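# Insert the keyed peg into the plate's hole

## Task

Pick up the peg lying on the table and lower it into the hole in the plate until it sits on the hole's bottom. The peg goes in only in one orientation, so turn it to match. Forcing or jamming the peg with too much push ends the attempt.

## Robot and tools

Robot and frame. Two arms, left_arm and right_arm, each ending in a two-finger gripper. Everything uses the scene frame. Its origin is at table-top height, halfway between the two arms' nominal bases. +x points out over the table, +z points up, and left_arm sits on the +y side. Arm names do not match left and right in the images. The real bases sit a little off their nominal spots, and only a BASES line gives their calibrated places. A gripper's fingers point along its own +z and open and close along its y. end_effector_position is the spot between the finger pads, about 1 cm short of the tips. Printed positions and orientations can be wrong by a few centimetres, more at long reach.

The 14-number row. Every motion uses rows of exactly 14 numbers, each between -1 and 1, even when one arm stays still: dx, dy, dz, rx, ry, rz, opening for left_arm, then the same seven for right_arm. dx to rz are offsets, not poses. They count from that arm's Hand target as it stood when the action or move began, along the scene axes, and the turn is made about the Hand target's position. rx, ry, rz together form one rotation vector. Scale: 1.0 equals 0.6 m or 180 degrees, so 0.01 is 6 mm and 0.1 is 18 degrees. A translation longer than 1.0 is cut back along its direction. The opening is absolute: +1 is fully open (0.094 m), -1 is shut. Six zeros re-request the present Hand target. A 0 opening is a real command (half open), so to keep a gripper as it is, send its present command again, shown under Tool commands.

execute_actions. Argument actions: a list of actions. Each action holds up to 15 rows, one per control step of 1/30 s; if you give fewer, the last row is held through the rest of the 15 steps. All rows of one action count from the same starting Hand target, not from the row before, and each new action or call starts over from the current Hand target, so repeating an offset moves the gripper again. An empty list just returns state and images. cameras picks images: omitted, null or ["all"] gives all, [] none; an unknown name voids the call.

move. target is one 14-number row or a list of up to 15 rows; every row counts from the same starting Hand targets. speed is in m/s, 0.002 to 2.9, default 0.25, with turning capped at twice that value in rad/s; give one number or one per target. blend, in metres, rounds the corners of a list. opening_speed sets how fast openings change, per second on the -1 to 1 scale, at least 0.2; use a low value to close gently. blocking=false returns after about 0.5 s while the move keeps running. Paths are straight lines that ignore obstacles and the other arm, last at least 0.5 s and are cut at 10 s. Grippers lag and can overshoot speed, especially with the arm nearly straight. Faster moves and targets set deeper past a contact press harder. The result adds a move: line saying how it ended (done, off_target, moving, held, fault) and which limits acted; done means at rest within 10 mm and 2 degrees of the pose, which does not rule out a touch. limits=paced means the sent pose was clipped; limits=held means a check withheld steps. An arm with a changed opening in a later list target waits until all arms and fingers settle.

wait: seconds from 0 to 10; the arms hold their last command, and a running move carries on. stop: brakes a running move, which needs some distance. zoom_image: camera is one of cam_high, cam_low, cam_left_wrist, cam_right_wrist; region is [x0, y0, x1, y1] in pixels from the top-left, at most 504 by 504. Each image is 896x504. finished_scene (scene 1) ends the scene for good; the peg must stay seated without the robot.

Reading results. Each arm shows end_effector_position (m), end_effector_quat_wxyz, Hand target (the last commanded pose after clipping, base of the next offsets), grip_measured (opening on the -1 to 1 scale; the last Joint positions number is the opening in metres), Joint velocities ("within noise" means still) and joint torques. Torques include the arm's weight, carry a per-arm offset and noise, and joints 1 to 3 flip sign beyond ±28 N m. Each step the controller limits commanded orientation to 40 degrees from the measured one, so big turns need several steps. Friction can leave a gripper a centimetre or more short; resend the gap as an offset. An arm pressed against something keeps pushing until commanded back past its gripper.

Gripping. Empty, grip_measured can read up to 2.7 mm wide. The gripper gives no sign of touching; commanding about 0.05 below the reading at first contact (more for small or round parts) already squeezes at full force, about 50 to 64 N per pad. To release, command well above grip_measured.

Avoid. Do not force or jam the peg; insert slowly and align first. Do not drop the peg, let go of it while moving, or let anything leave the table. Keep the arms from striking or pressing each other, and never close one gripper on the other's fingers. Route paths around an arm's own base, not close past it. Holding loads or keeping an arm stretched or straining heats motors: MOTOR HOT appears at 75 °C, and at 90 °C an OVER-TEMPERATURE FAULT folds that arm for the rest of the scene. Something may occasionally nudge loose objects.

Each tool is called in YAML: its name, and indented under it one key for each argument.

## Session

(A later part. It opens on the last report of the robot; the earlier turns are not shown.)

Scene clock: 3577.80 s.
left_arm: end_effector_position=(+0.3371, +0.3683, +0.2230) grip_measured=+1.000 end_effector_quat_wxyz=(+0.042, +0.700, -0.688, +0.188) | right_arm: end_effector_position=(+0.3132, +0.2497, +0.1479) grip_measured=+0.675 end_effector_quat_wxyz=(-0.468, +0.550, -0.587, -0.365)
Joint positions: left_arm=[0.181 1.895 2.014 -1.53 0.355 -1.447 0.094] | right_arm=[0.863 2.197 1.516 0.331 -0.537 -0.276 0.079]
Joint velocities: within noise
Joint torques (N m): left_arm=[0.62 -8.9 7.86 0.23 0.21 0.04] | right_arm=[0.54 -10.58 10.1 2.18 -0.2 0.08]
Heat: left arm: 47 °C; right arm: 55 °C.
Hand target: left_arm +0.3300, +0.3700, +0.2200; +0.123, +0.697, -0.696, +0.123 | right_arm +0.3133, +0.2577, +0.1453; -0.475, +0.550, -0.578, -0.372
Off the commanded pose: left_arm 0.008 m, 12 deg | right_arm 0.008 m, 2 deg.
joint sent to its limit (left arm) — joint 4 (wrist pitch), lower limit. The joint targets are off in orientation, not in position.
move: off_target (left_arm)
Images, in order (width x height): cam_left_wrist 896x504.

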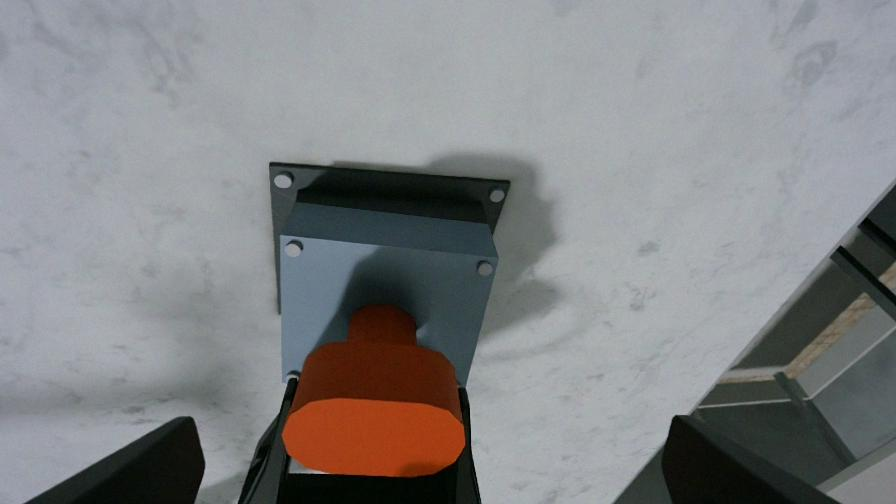

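move:
  target: [0, 0, 0, 0, 0, 0, 1, -0.0008, -0.011, -0.005, 0.032, -0.0053, -0.002, 0.5]
  speed: 0.025
  cameras: ["cam_left_wrist", "cam_low"]

zoom_image:
  camera: "cam_left_wrist"
  region: [335, 290, 425, 360]

zoom_image:
  camera: "cam_low"
  region: [585, 140, 645, 215]

Scene clock: 3627.60 s.
left_arm: end_effector_position=(+0.3371, +0.3683, +0.2230) grip_measured=+1.000 end_effector_quat_wxyz=(+0.042, +0.700, -0.688, +0.188) | right_arm: end_effector_position=(+0.3098, +0.2482, +0.1493) grip_measured=+0.675 end_effector_quat_wxyz=(+0.499, -0.532, +0.563, +0.389)
Joint positions: left_arm=[0.181 1.895 2.014 -1.53 0.355 -1.447 0.094] | right_arm=[0.86 2.209 1.43 0.542 -0.559 -0.222 0.079]
Joint velocities: within noise
Joint torques (N m): left_arm=[0.65 -8.85 7.88 0.24 0.2 0.04] | right_arm=[-0.13 -10.15 8.17 2.45 -0.11 0.11]
Heat: left arm: 47 °C; right arm: 59 °C.
Hand target: left_arm +0.3300, +0.3700, +0.2200; +0.123, +0.697, -0.696, +0.123 | right_arm +0.3128, +0.2511, +0.1423; +0.508, -0.526, +0.557, +0.395
Off the commanded pose: left_arm 0.008 m, 12 deg | right_arm 0.008 m, 1 deg.
joint sent to its limit (left arm) — joint 4 (wrist pitch), lower limit. The joint targets are off in orientation, not in position.
move: off_target (left_arm)
Images, in order (width x height): cam_low 896x504, cam_left_wrist 896x504.

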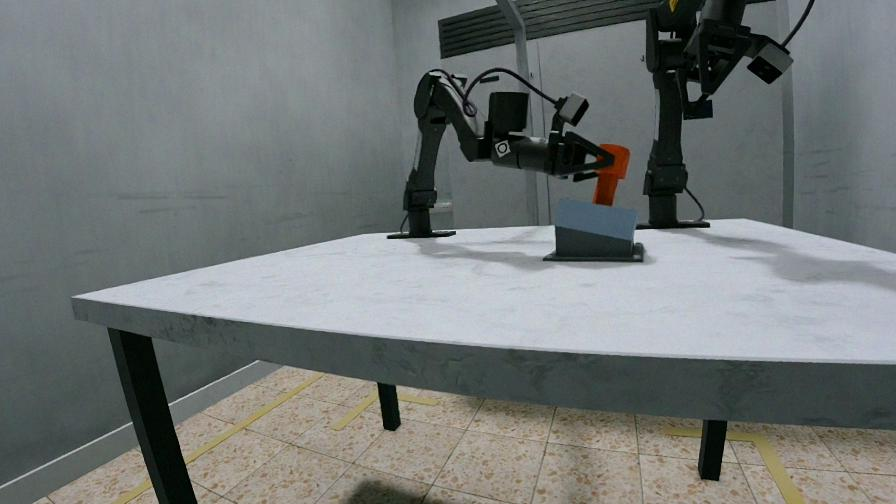

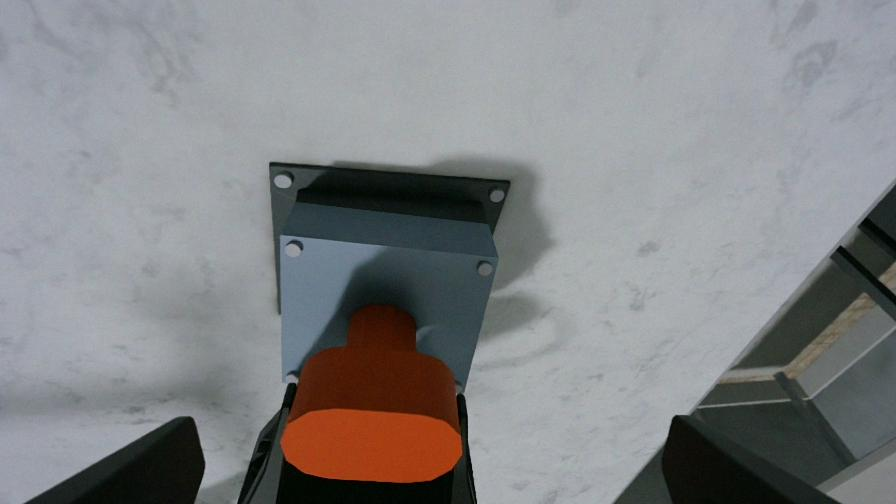

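Scaled by 5.600 from the camera's 896x504 image, which has a finer 1280x720 frame.

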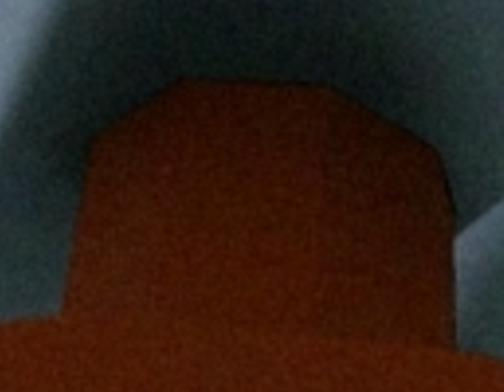

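Scaled by 6.720 from the camera's 896x504 image, which has a finer 1280x720 frame.

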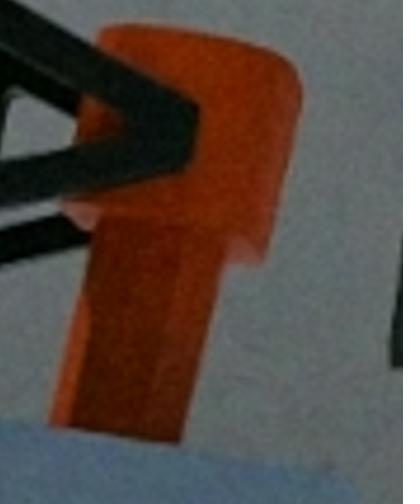

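execute_actions:
  actions: []

Scene clock: 3702.00 s.
left_arm: end_effector_position=(+0.3371, +0.3683, +0.2230) grip_measured=+1.000 end_effector_quat_wxyz=(+0.042, +0.700, -0.688, +0.188) | right_arm: end_effector_position=(+0.3097, +0.2483, +0.1494) grip_measured=+0.675 end_effector_quat_wxyz=(+0.499, -0.532, +0.563, +0.390)
Joint positions: left_arm=[0.181 1.895 2.014 -1.53 0.355 -1.447 0.094] | right_arm=[0.86 2.209 1.43 0.542 -0.56 -0.221 0.079]
Joint velocities: within noise
Joint torques (N m): left_arm=[0.64 -8.9 7.87 0.24 0.2 0.03] | right_arm=[-0.14 -10.15 8.16 2.45 -0.11 0.11]
Heat: left arm: 47 °C; right arm: 57 °C.
Hand target: left_arm +0.3300, +0.3700, +0.2200; +0.123, +0.697, -0.696, +0.123 | right_arm +0.3128, +0.2511, +0.1424; +0.508, -0.526, +0.556, +0.395
Tool commands: left_gripper/opening=+1.0 right_gripper/opening=+0.5
Off the commanded pose: left_arm 0.008 m, 12 deg | right_arm 0.008 m, 1 deg.

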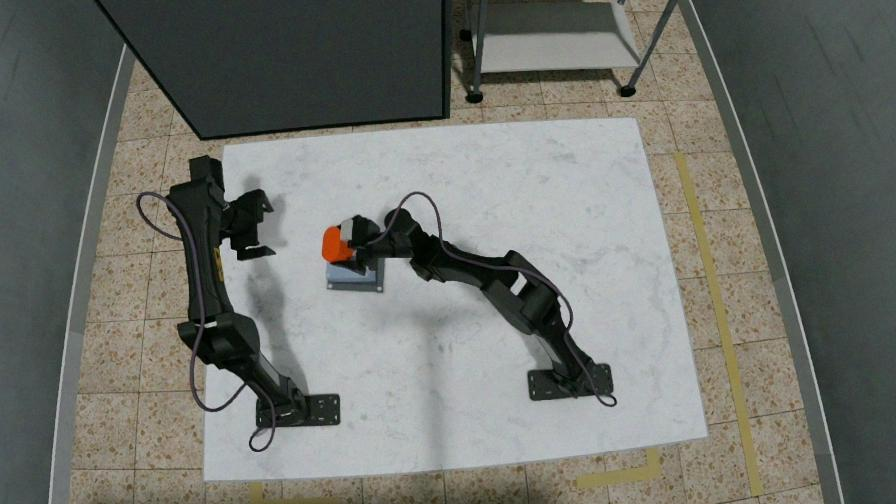

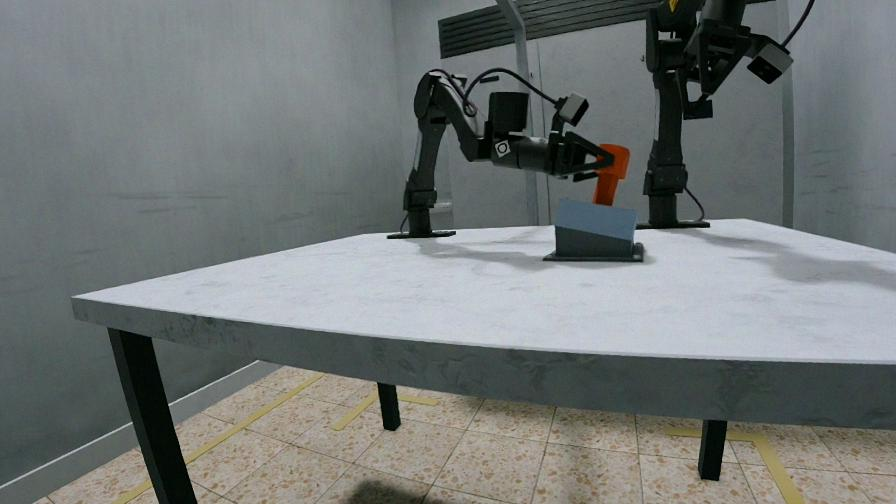

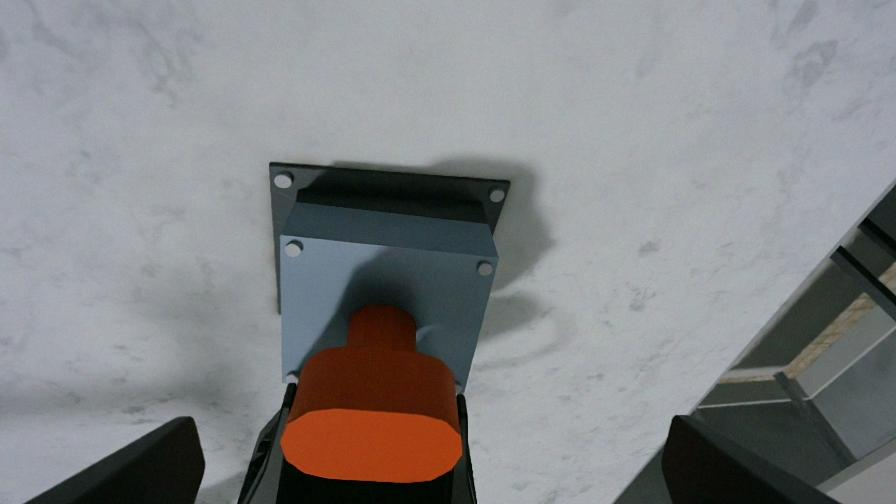

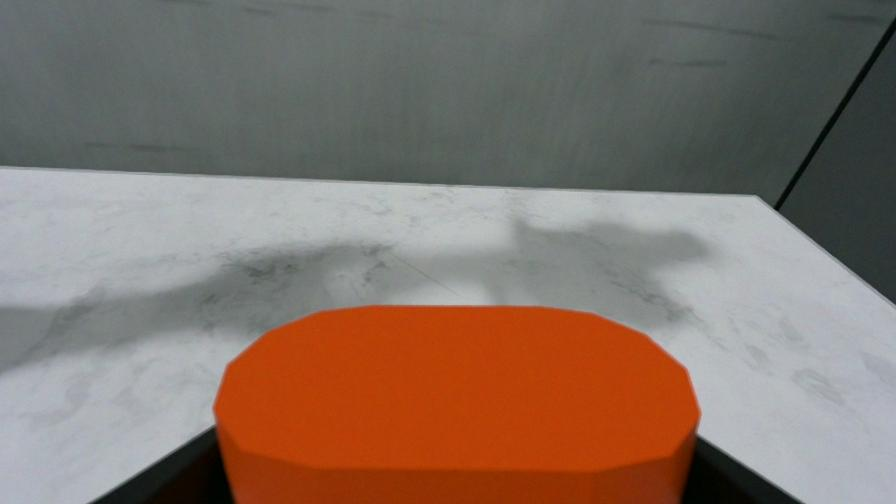

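zoom_image:
  camera: "cam_left_wrist"
  region: [335, 290, 425, 360]

zoom_image:
  camera: "cam_low"
  region: [585, 140, 645, 215]

zoom_image:
  camera: "cam_right_wrist"
  region: [200, 280, 704, 504]

Scaled by 5.600 from the camera's 896x504 image, which has a finer 1280x720 frame.

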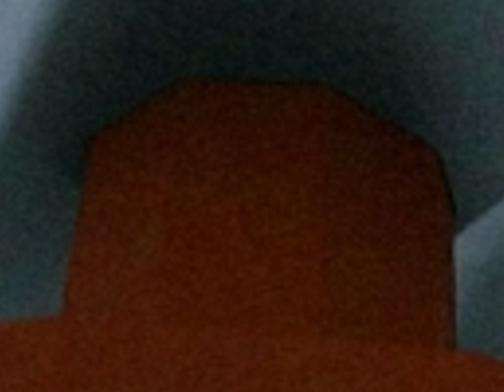

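Scaled by 6.720 from the camera's 896x504 image, which has a finer 1280x720 frame.

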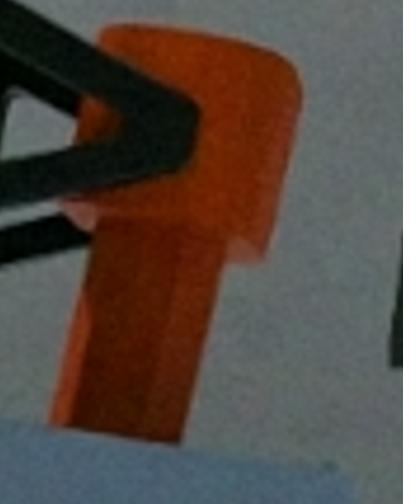

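Scaled by 1.000.

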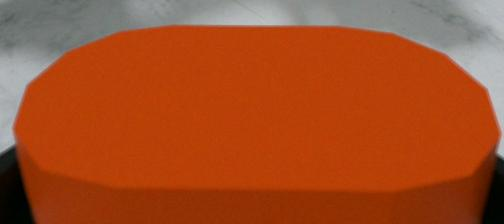

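move:
  target: [0,0,0,0,0,0,1, 0.0067,-0.0142,-0.0017,0.0137,-0.0018,0.0013,0.5]
  speed: 0.02
  cameras: ["cam_low","cam_left_wrist","cam_right_wrist"]

Scene clock: 3857.23 s.
left_arm: end_effector_position=(+0.3371, +0.3683, +0.2230) grip_measured=+1.000 end_effector_quat_wxyz=(+0.042, +0.700, -0.688, +0.188) | right_arm: end_effector_position=(+0.3136, +0.2433, +0.1505) grip_measured=+0.675 end_effector_quat_wxyz=(+0.517, -0.520, +0.549, +0.402)
Joint positions: left_arm=[0.181 1.895 2.014 -1.53 0.355 -1.447 0.094] | right_arm=[0.845 2.224 1.395 0.657 -0.58 -0.192 0.079]
Joint velocities: within noise
Joint torques (N m): left_arm=[0.62 -8.85 7.86 0.23 0.2 0.03] | right_arm=[-0.64 -10.45 7.68 2.27 -0.2 0.05]
Heat: left arm: 47 °C; right arm: 58 °C.
Hand target: left_arm +0.3300, +0.3700, +0.2200; +0.123, +0.697, -0.696, +0.123 | right_arm +0.3168, +0.2426, +0.1413; +0.520, -0.517, +0.545, +0.406
Off the commanded pose: left_arm 0.008 m, 12 deg | right_arm 0.010 m, 1 deg.
joint sent to its limit (left arm) — joint 4 (wrist pitch), lower limit. The joint targets are off in orientation, not in position.
move: off_target (left_arm)
Images, in order (width x height): cam_low 896x504, cam_left_wrist 896x504, cam_right_wrist 896x504.

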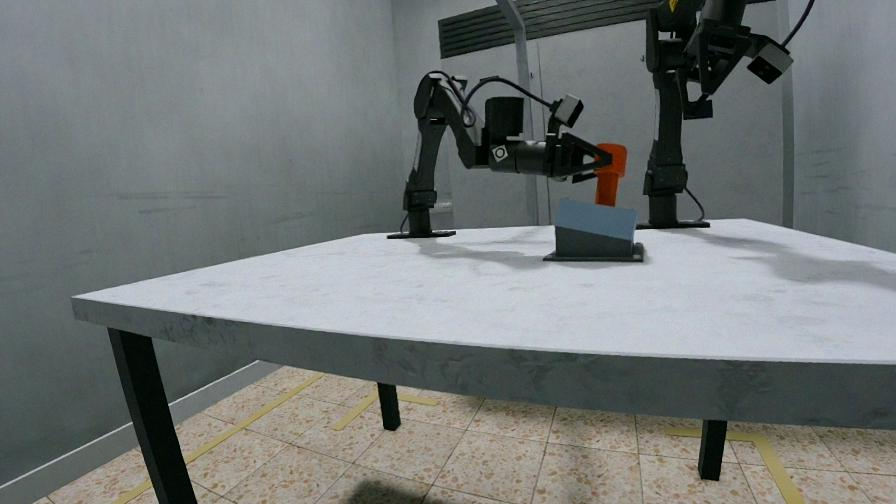

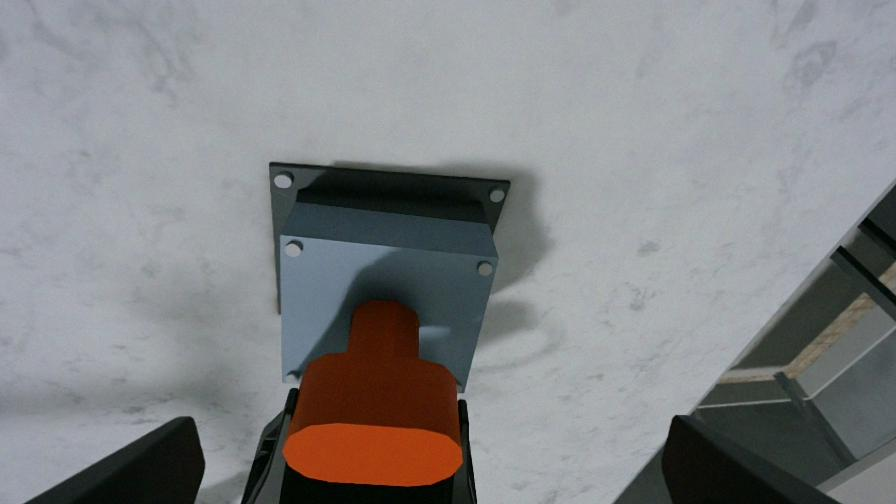

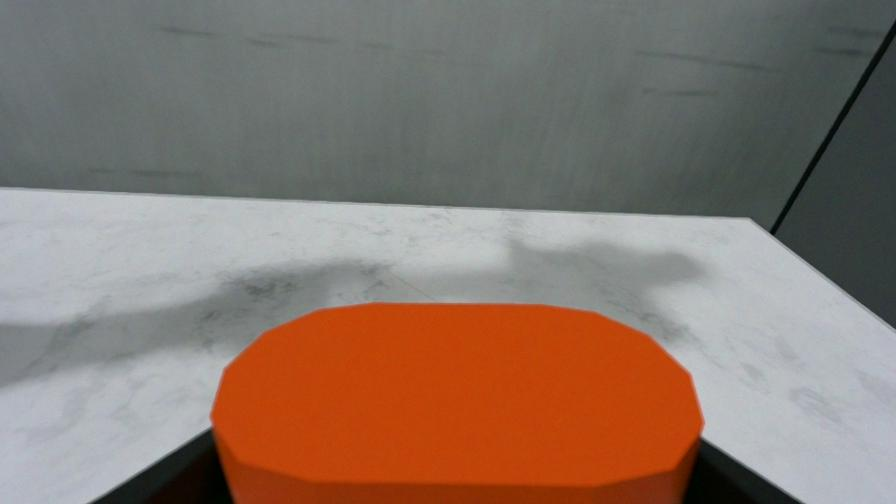

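zoom_image:
  camera: "cam_left_wrist"
  region: [335, 290, 425, 360]

zoom_image:
  camera: "cam_low"
  region: [585, 140, 645, 215]

Scaled by 5.600 from the camera's 896x504 image, which has a finer 1280x720 frame.

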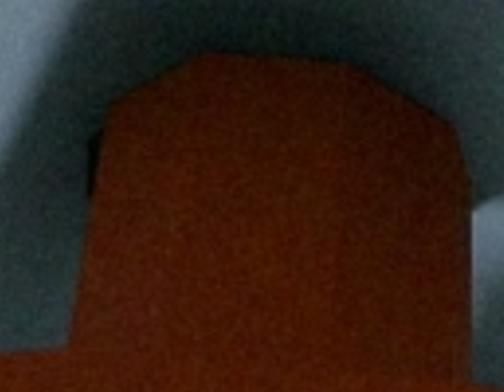

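Scaled by 6.720 from the camera's 896x504 image, which has a finer 1280x720 frame.

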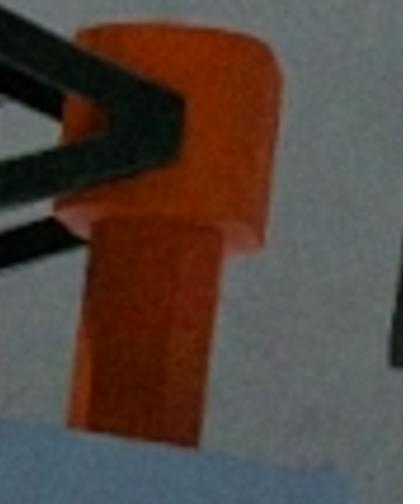

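move:
  target:
    - [0,0,0,0,0,0,1, 0,0.0,0.0800,0,0,0,0.5]
    - [0,0,0,0,0,0,1, -0.0005,0.0098,0.0600,-0.0500,0.0066,-0.0047,0.5]
    - [0,0,0,0,0,0,1, -0.0005,0.0098,0.0330,-0.0500,0.0066,-0.0047,0.5]
  speed: [0.08,0.06,0.03]
  cameras: ["cam_low","cam_left_wrist","cam_right_wrist"]

Scene clock: 3965.23 s.
left_arm: end_effector_position=(+0.3371, +0.3683, +0.2230) grip_measured=+1.000 end_effector_quat_wxyz=(+0.042, +0.700, -0.688, +0.188) | right_arm: end_effector_position=(+0.3148, +0.2501, +0.1493) grip_measured=+0.675 end_effector_quat_wxyz=(-0.462, +0.549, -0.589, -0.372)
Joint positions: left_arm=[0.181 1.895 2.014 -1.53 0.355 -1.447 0.094] | right_arm=[0.857 2.203 1.535 0.311 -0.554 -0.265 0.079]
Joint velocities: within noise
Joint torques (N m): left_arm=[0.66 -8.88 7.87 0.24 0.2 0.04] | right_arm=[0.03 -15.42 8.24 1.7 0.09 -0.11]
Heat: left arm: 47 °C; right arm: 60 °C.
Hand target: left_arm +0.3300, +0.3700, +0.2200; +0.123, +0.697, -0.696, +0.123 | right_arm +0.3165, +0.2484, +0.1610; -0.475, +0.548, -0.585, -0.364
Off the commanded pose: left_arm 0.008 m, 12 deg | right_arm 0.012 m, 2 deg.
joint sent to its limit (left arm) — joint 4 (wrist pitch), lower limit. The joint targets are off in orientation, not in position.
move: off_target (left_arm, right_arm)
Images, in order (width x height): cam_low 896x504, cam_left_wrist 896x504, cam_right_wrist 896x504.

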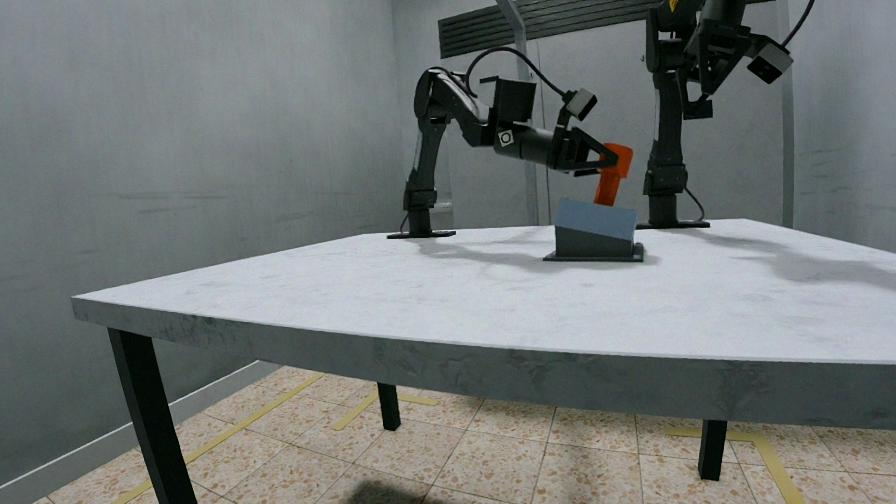

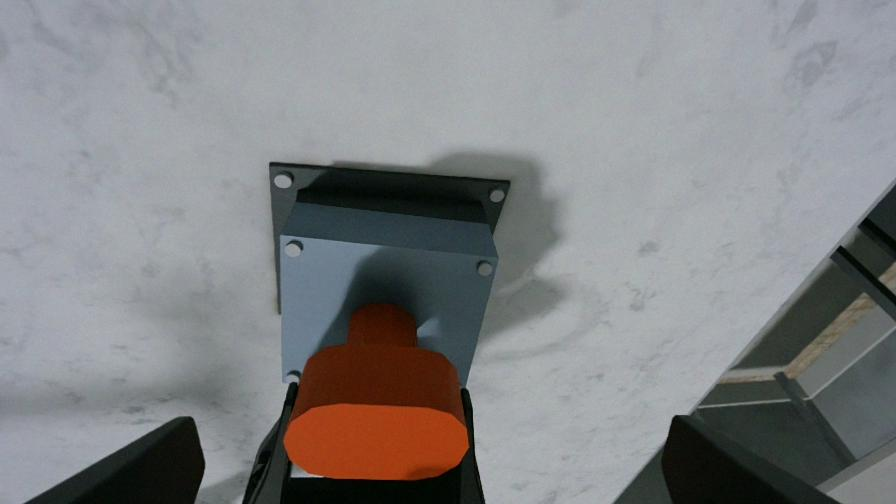

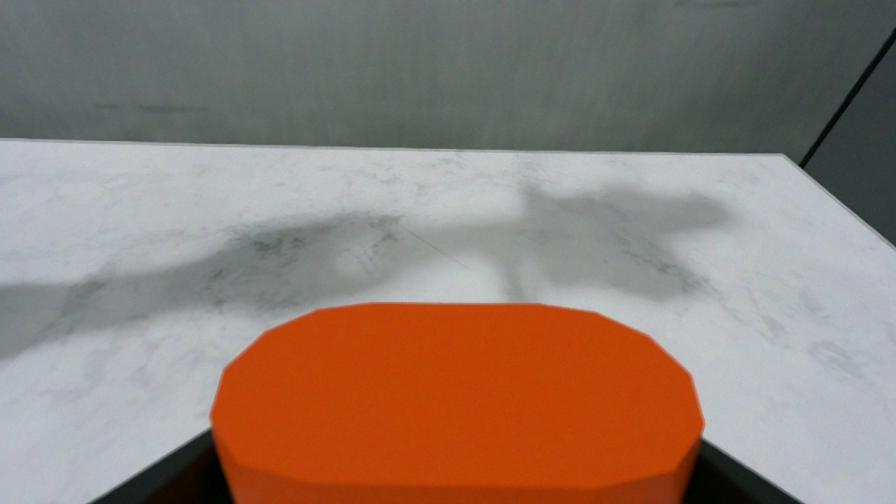

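zoom_image:
  camera: "cam_left_wrist"
  region: [335, 290, 425, 360]

zoom_image:
  camera: "cam_low"
  region: [585, 140, 645, 215]

Scaled by 5.600 from the camera's 896x504 image, which has a finer 1280x720 frame.

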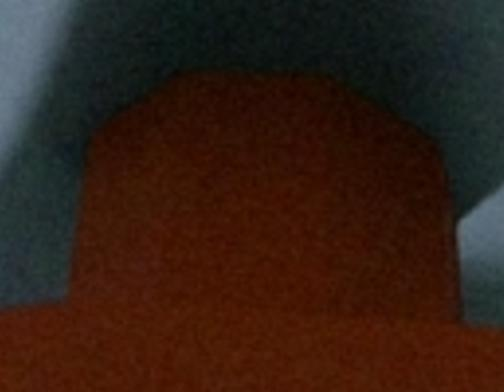

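Scaled by 6.720 from the camera's 896x504 image, which has a finer 1280x720 frame.

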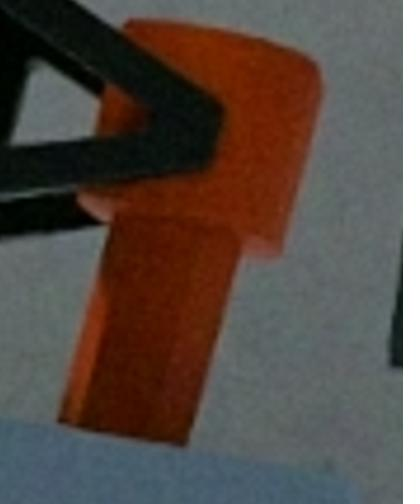

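move:
  target: [0,0,0,0,0,0,1, -0.0008,-0.0083,0,0,0,0,0.5]
  speed: 0.03
  cameras: ["cam_left_wrist"]

zoom_image:
  camera: "cam_left_wrist"
  region: [335, 290, 425, 360]

Scene clock: 3997.73 s.
left_arm: end_effector_position=(+0.3371, +0.3683, +0.2230) grip_measured=+1.000 end_effector_quat_wxyz=(+0.042, +0.700, -0.688, +0.188) | right_arm: end_effector_position=(+0.3146, +0.2499, +0.1490) grip_measured=+0.675 end_effector_quat_wxyz=(-0.466, +0.549, -0.586, -0.372)
Joint positions: left_arm=[0.181 1.895 2.014 -1.53 0.355 -1.447 0.094] | right_arm=[0.857 2.203 1.526 0.328 -0.554 -0.268 0.079]
Joint velocities: within noise
Joint torques (N m): left_arm=[0.62 -8.88 7.87 0.23 0.2 0.04] | right_arm=[-0.47 -16.61 7.05 1.6 0.02 -0.11]
Heat: left arm: 47 °C; right arm: 72 °C.
Hand target: left_arm +0.3300, +0.3700, +0.2200; +0.123, +0.697, -0.696, +0.123 | right_arm +0.3161, +0.2434, +0.1611; -0.475, +0.548, -0.585, -0.364
Off the commanded pose: left_arm 0.008 m, 12 deg | right_arm 0.014 m, 1 deg.
joint sent to its limit (left arm) — joint 4 (wrist pitch), lower limit. The joint targets are off in orientation, not in position.
move: off_target (left_arm, right_arm)
Images, in order (width x height): cam_left_wrist 896x504.

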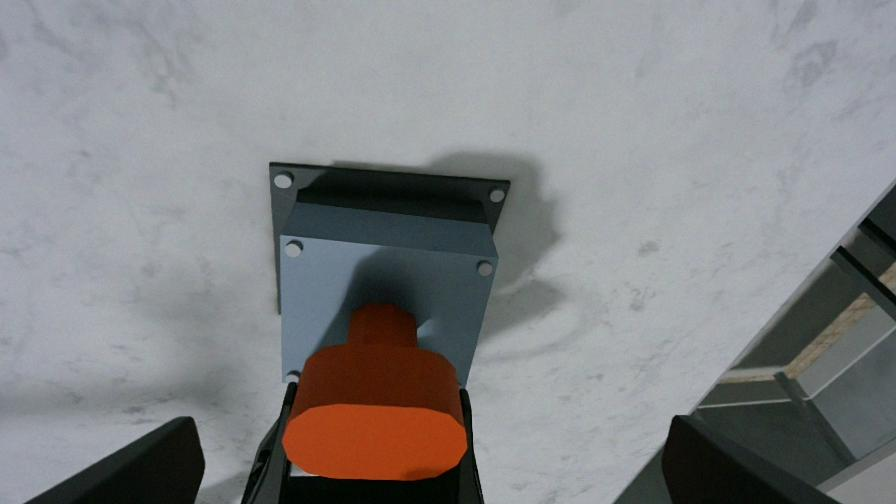

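Scaled by 5.600 from the camera's 896x504 image, which has a finer 1280x720 frame.

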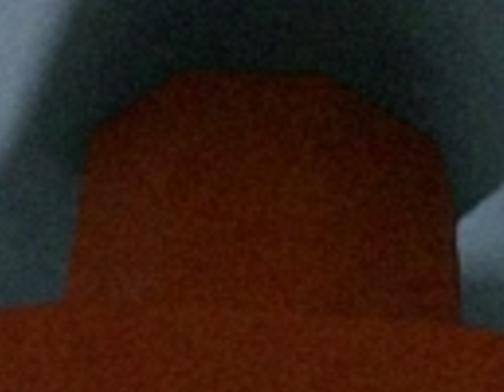

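move:
  target: [0,0,0,0,0,0,1, 0,-0.002,-0.0250,0,0,0,0.5]
  speed: 0.06
  cameras: ["cam_left_wrist"]

zoom_image:
  camera: "cam_left_wrist"
  region: [335, 290, 425, 360]

Scene clock: 4005.87 s.
left_arm: end_effector_position=(+0.3371, +0.3683, +0.2230) grip_measured=+1.000 end_effector_quat_wxyz=(+0.042, +0.700, -0.688, +0.188) | right_arm: end_effector_position=(+0.3134, +0.2492, +0.1487) grip_measured=+0.675 end_effector_quat_wxyz=(-0.477, +0.548, -0.577, -0.373)
Joint positions: left_arm=[0.181 1.895 2.014 -1.53 0.355 -1.447 0.094] | right_arm=[0.857 2.203 1.497 0.387 -0.556 -0.268 0.079]
Joint velocities: within noise
Joint torques (N m): left_arm=[0.65 -8.9 7.9 0.23 0.2 0.04] | right_arm=[-0.64 -14.63 6.78 1.54 0.04 -0.11]
Heat: left arm: 47 °C; right arm: 74 °C.
Hand target: left_arm +0.3300, +0.3700, +0.2200; +0.123, +0.697, -0.696, +0.123 | right_arm +0.3160, +0.2422, +0.1461; -0.475, +0.548, -0.585, -0.364
Off the commanded pose: left_arm 0.008 m, 12 deg | right_arm 0.008 m, 1 deg.
joint sent to its limit (left arm) — joint 4 (wrist pitch), lower limit. The joint targets are off in orientation, not in position.
move: off_target (left_arm)
Images, in order (width x height): cam_left_wrist 896x504.

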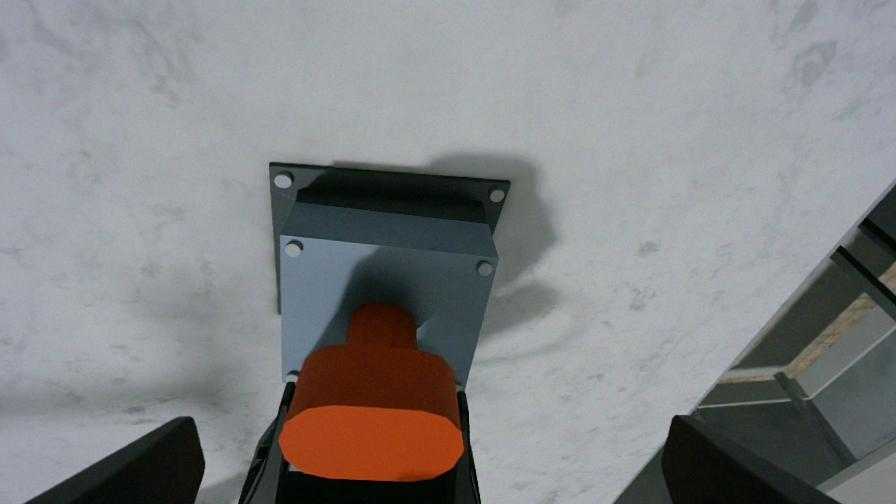

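Scaled by 5.600 from the camera's 896x504 image, which has a finer 1280x720 frame.

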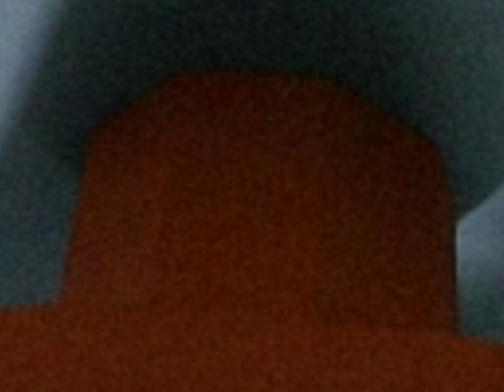

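move:
  target: [0,0,0,0,0,0,1, 0,-0.004,-0.0120,0,0,0,0.5]
  speed: 0.06
  cameras: ["cam_left_wrist"]

zoom_image:
  camera: "cam_left_wrist"
  region: [335, 290, 425, 360]

Scene clock: 4014.30 s.
left_arm: end_effector_position=(+0.3371, +0.3683, +0.2230) grip_measured=+1.000 end_effector_quat_wxyz=(+0.042, +0.700, -0.688, +0.188) | right_arm: end_effector_position=(+0.3126, +0.2486, +0.1485) grip_measured=+0.675 end_effector_quat_wxyz=(-0.484, +0.548, -0.571, -0.375)
Joint positions: left_arm=[0.181 1.895 2.014 -1.53 0.355 -1.447 0.094] | right_arm=[0.857 2.203 1.479 0.424 -0.558 -0.268 0.079]
Joint velocities: within noise
Joint torques (N m): left_arm=[0.62 -8.87 7.86 0.23 0.2 0.05] | right_arm=[-0.91 -13.96 6.54 1.42 0.03 -0.12]
Heat: left arm: 47 °C; right arm: 74 °C.
Hand target: left_arm +0.3300, +0.3700, +0.2200; +0.123, +0.697, -0.696, +0.123 | right_arm +0.3161, +0.2399, +0.1389; -0.475, +0.548, -0.585, -0.364
Off the commanded pose: left_arm 0.008 m, 12 deg | right_arm 0.013 m, 2 deg.
joint sent to its limit (left arm) — joint 4 (wrist pitch), lower limit. The joint targets are off in orientation, not in position.
move: off_target (left_arm, right_arm)
Images, in order (width x height): cam_left_wrist 896x504.

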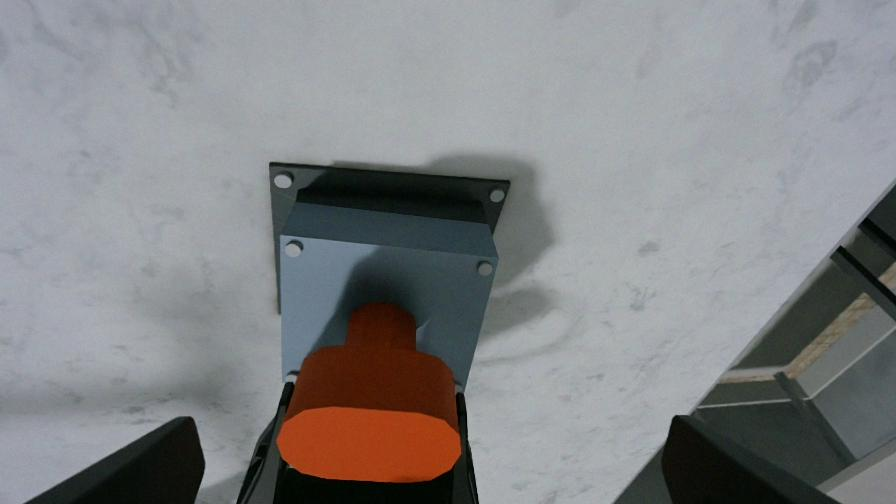

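Scaled by 5.600 from the camera's 896x504 image, which has a finer 1280x720 frame.

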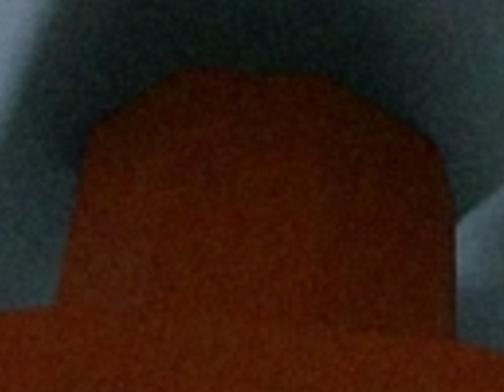

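move:
  target: [0,0,0,0,0,0,1, 0,-0.007,0,0,0,0,0.5]
  speed: 0.03
  cameras: ["cam_left_wrist"]

zoom_image:
  camera: "cam_left_wrist"
  region: [335, 290, 425, 360]

Scene clock: 4030.83 s.
left_arm: end_effector_position=(+0.3371, +0.3683, +0.2230) grip_measured=+1.000 end_effector_quat_wxyz=(+0.042, +0.700, -0.688, +0.188) | right_arm: end_effector_position=(+0.3120, +0.2471, +0.1482) grip_measured=+0.675 end_effector_quat_wxyz=(-0.487, +0.548, -0.566, -0.378)
Joint positions: left_arm=[0.181 1.895 2.014 -1.53 0.355 -1.447 0.094] | right_arm=[0.854 2.203 1.465 0.451 -0.568 -0.268 0.079]
Joint velocities: within noise
Joint torques (N m): left_arm=[0.62 -8.88 7.87 0.24 0.2 0.04] | right_arm=[-1.11 -14.86 6.15 1.2 0.08 -0.14]
Heat: left arm: 47 °C; right arm: 73 °C.
Hand target: left_arm +0.3300, +0.3700, +0.2200; +0.123, +0.697, -0.696, +0.123 | right_arm +0.3160, +0.2356, +0.1388; -0.475, +0.548, -0.585, -0.364
Off the commanded pose: left_arm 0.008 m, 12 deg | right_arm 0.015 m, 3 deg.
joint sent to its limit (left arm) — joint 4 (wrist pitch), lower limit. The joint targets are off in orientation, not in position.
move: off_target (left_arm, right_arm)
Images, in order (width x height): cam_left_wrist 896x504.

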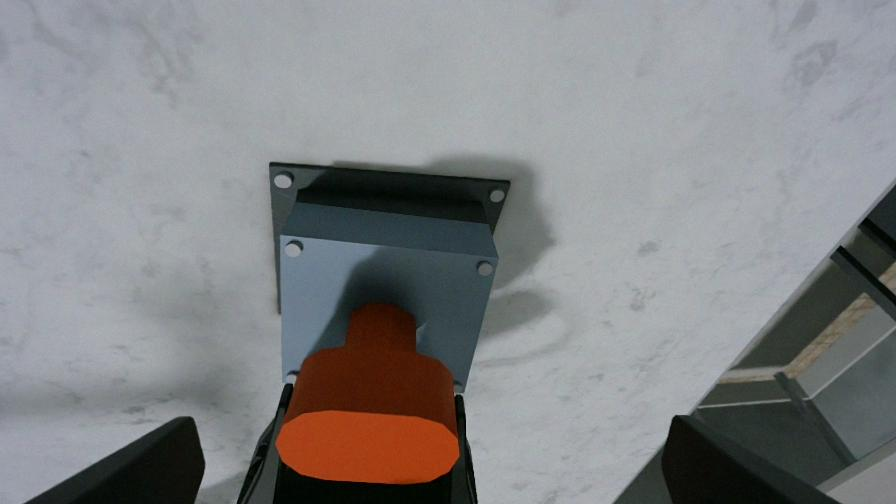

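Scaled by 5.600 from the camera's 896x504 image, which has a finer 1280x720 frame.

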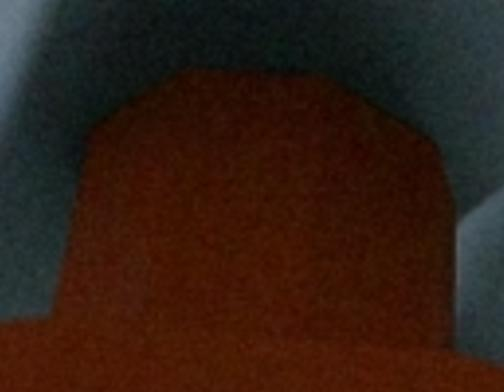

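move:
  target:
    - [0,0,0,0,0,0,1, 0,0.0217,0.1167,0,0,0,0.5]
    - [0,0,0,0,0,0,1, -0.1933,-0.3927,0.2187,0,0,0,0.5]
  speed: [0.08,0.2]
  blend: [0.02,0]
  cameras: ["cam_left_wrist"]

zoom_image:
  camera: "cam_left_wrist"
  region: [335, 290, 425, 360]

Scene clock: 4096.50 s.
left_arm: end_effector_position=(+0.3371, +0.3683, +0.2230) grip_measured=+1.000 end_effector_quat_wxyz=(+0.042, +0.700, -0.688, +0.188) | right_arm: end_effector_position=(+0.2050, +0.0009, +0.2596) grip_measured=+0.675 end_effector_quat_wxyz=(+0.462, -0.541, +0.604, +0.359)
Joint positions: left_arm=[0.181 1.895 2.014 -1.53 0.355 -1.447 0.094] | right_arm=[0.503 1.138 0.861 -0.214 -0.839 -0.448 0.079]
Joint velocities: within noise
Joint torques (N m): left_arm=[0.64 -8.87 7.86 0.23 0.2 0.05] | right_arm=[-0.47 -5.65 8.95 1.64 -0.57 -0.11]
Heat: left arm: 47 °C; right arm: 76 °C. Fold the right arm in close to its base, or ease its load, before you think long.
Hand target: left_arm +0.3300, +0.3700, +0.2200; +0.123, +0.697, -0.696, +0.123 | right_arm +0.2001, +0.0000, +0.2701; +0.475, -0.548, +0.585, +0.364
Off the commanded pose: left_arm 0.008 m, 12 deg | right_arm 0.012 m, 3 deg.
MOTOR HOT: joint 2 (shoulder) of the right arm reports 76 °C; the controller's stop level is 90 °C. To cool a motor, set the load down, stop pushing, or move to a pose that needs little force.
joint sent to its limit (left arm) — joint 4 (wrist pitch), lower limit. The joint targets are off in orientation, not in position.
move: off_target (left_arm, right_arm)
Images, in order (width x height): cam_left_wrist 896x504.

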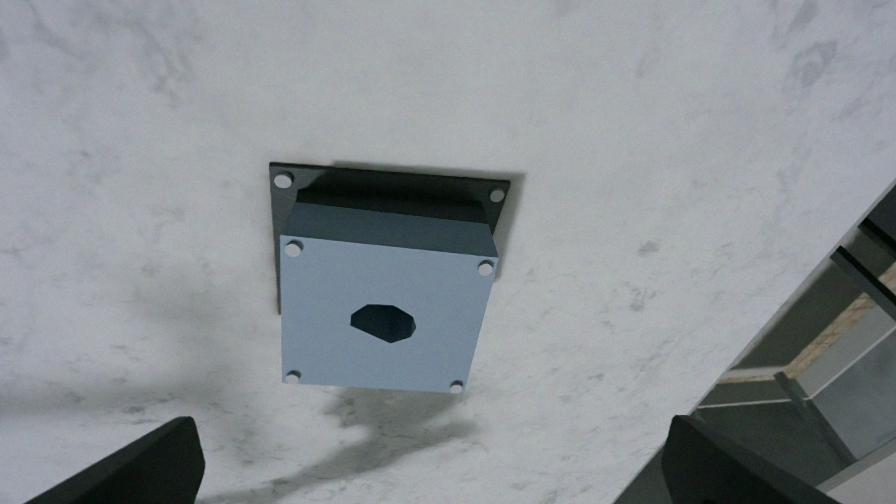

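Scaled by 5.600 from the camera's 896x504 image, which has a finer 1280x720 frame.

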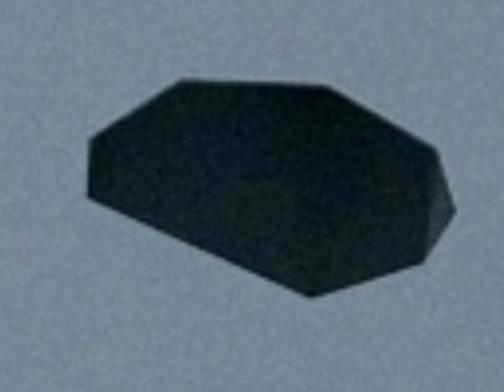

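wait:
  seconds: 10
  cameras: []

Scene clock: 4178.10 s.
left_arm: end_effector_position=(+0.3371, +0.3683, +0.2230) grip_measured=+1.000 end_effector_quat_wxyz=(+0.042, +0.700, -0.688, +0.188) | right_arm: end_effector_position=(+0.2049, +0.0009, +0.2594) grip_measured=+0.675 end_effector_quat_wxyz=(+0.461, -0.541, +0.604, +0.359)
Joint positions: left_arm=[0.181 1.895 2.014 -1.53 0.355 -1.447 0.094] | right_arm=[0.503 1.138 0.861 -0.216 -0.839 -0.449 0.079]
Joint velocities: within noise
Joint torques (N m): left_arm=[0.64 -8.9 7.88 0.24 0.2 0.04] | right_arm=[-0.49 -5.65 8.95 1.66 -0.57 -0.11]
Heat: left arm: 47 °C; right arm: 52 °C.
Hand target: left_arm +0.3300, +0.3700, +0.2200; +0.123, +0.697, -0.696, +0.123 | right_arm +0.2001, +0.0000, +0.2701; +0.475, -0.548, +0.585, +0.364
Tool commands: left_gripper/opening=+1.0 right_gripper/opening=+0.5
Off the commanded pose: left_arm 0.008 m, 12 deg | right_arm 0.012 m, 3 deg.
MOTOR HOT: cleared for the motors of the right arm.
wait: 10.00 s; at rest from the start
No camera images: "cameras" was empty.

move:
  target:
    - [0,0,0,0,0,0,1, 0.1972,0.4367,-0.1252,0,0,0,0.5]
    - [0,0,0,0,0,0,1, 0.1972,0.4127,-0.1502,0,0,0,0.5]
    - [0,0,0,0,0,0,1, 0.1972,0.4127,-0.1952,0,0,0,0.5]
  speed: [0.15,0.05,0.03]
  cameras: ["cam_left_wrist"]

zoom_image:
  camera: "cam_left_wrist"
  region: [335, 290, 425, 360]

Scene clock: 4206.50 s.
left_arm: end_effector_position=(+0.3371, +0.3683, +0.2230) grip_measured=+1.000 end_effector_quat_wxyz=(+0.042, +0.700, -0.688, +0.188) | right_arm: end_effector_position=(+0.3149, +0.2450, +0.1569) grip_measured=+0.675 end_effector_quat_wxyz=(-0.465, +0.549, -0.595, -0.357)
Joint positions: left_arm=[0.181 1.895 2.014 -1.53 0.355 -1.447 0.094] | right_arm=[0.859 2.168 1.523 0.277 -0.523 -0.281 0.079]
Joint velocities: within noise
Joint torques (N m): left_arm=[0.64 -8.88 7.9 0.25 0.2 0.03] | right_arm=[-0.46 -10.88 8.5 2.34 -0.31 0]
Heat: left arm: 47 °C; right arm: 52 °C.
Hand target: left_arm +0.3300, +0.3700, +0.2200; +0.123, +0.697, -0.696, +0.123 | right_arm +0.3183, +0.2477, +0.1531; -0.475, +0.548, -0.585, -0.364
Off the commanded pose: left_arm 0.008 m, 12 deg | right_arm 0.006 m, 2 deg.
joint sent to its limit (left arm) — joint 4 (wrist pitch), lower limit. The joint targets are off in orientation, not in position.
move: off_target (left_arm)
Images, in order (width x height): cam_left_wrist 896x504.

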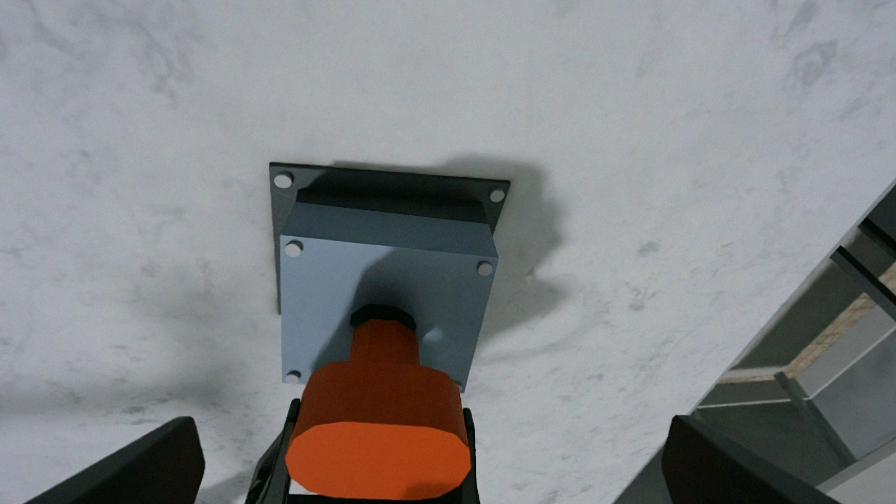

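Scaled by 5.600 from the camera's 896x504 image, which has a finer 1280x720 frame.

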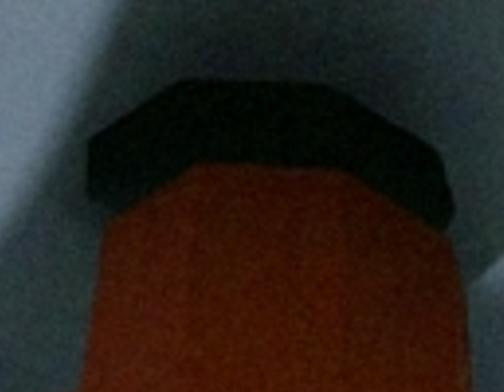

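move:
  target:
    - [0,0,0,0,0,0,1, 0.0,0.0233,-0.0033,0,0,0,0.5]
    - [0,0,0,0,0,0,1, 0.0,0.0067,-0.0058,0,0,0,0.5]
  speed: [0.04,0.03]
  cameras: ["cam_left_wrist"]

zoom_image:
  camera: "cam_left_wrist"
  region: [335, 290, 425, 360]

Scene clock: 4227.90 s.
left_arm: end_effector_position=(+0.3371, +0.3683, +0.2230) grip_measured=+1.000 end_effector_quat_wxyz=(+0.042, +0.700, -0.688, +0.188) | right_arm: end_effector_position=(+0.3143, +0.2511, +0.1478) grip_measured=+0.675 end_effector_quat_wxyz=(-0.462, +0.551, -0.595, -0.359)
Joint positions: left_arm=[0.181 1.895 2.014 -1.53 0.355 -1.447 0.094] | right_arm=[0.867 2.198 1.539 0.287 -0.522 -0.278 0.079]
Joint velocities: within noise
Joint torques (N m): left_arm=[0.62 -8.87 7.87 0.24 0.19 0.04] | right_arm=[-0.62 -12.29 8.08 2.28 -0.26 0.01]
Heat: left arm: 47 °C; right arm: 56 °C.
Hand target: left_arm +0.3300, +0.3700, +0.2200; +0.123, +0.697, -0.696, +0.123 | right_arm +0.3184, +0.2516, +0.1494; -0.475, +0.548, -0.585, -0.364
Off the commanded pose: left_arm 0.008 m, 12 deg | right_arm 0.004 m, 2 deg.
joint sent to its limit (left arm) — joint 4 (wrist pitch), lower limit. The joint targets are off in orientation, not in position.
move: off_target (left_arm)
Images, in order (width x height): cam_left_wrist 896x504.

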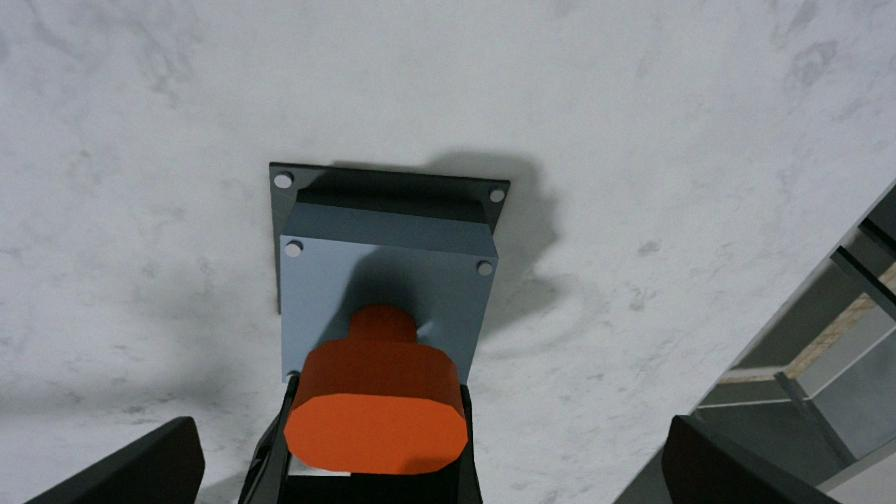

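Scaled by 5.600 from the camera's 896x504 image, which has a finer 1280x720 frame.

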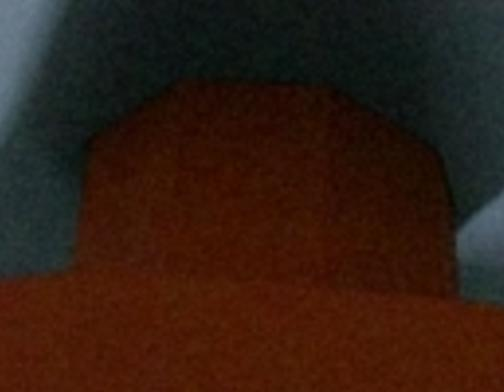

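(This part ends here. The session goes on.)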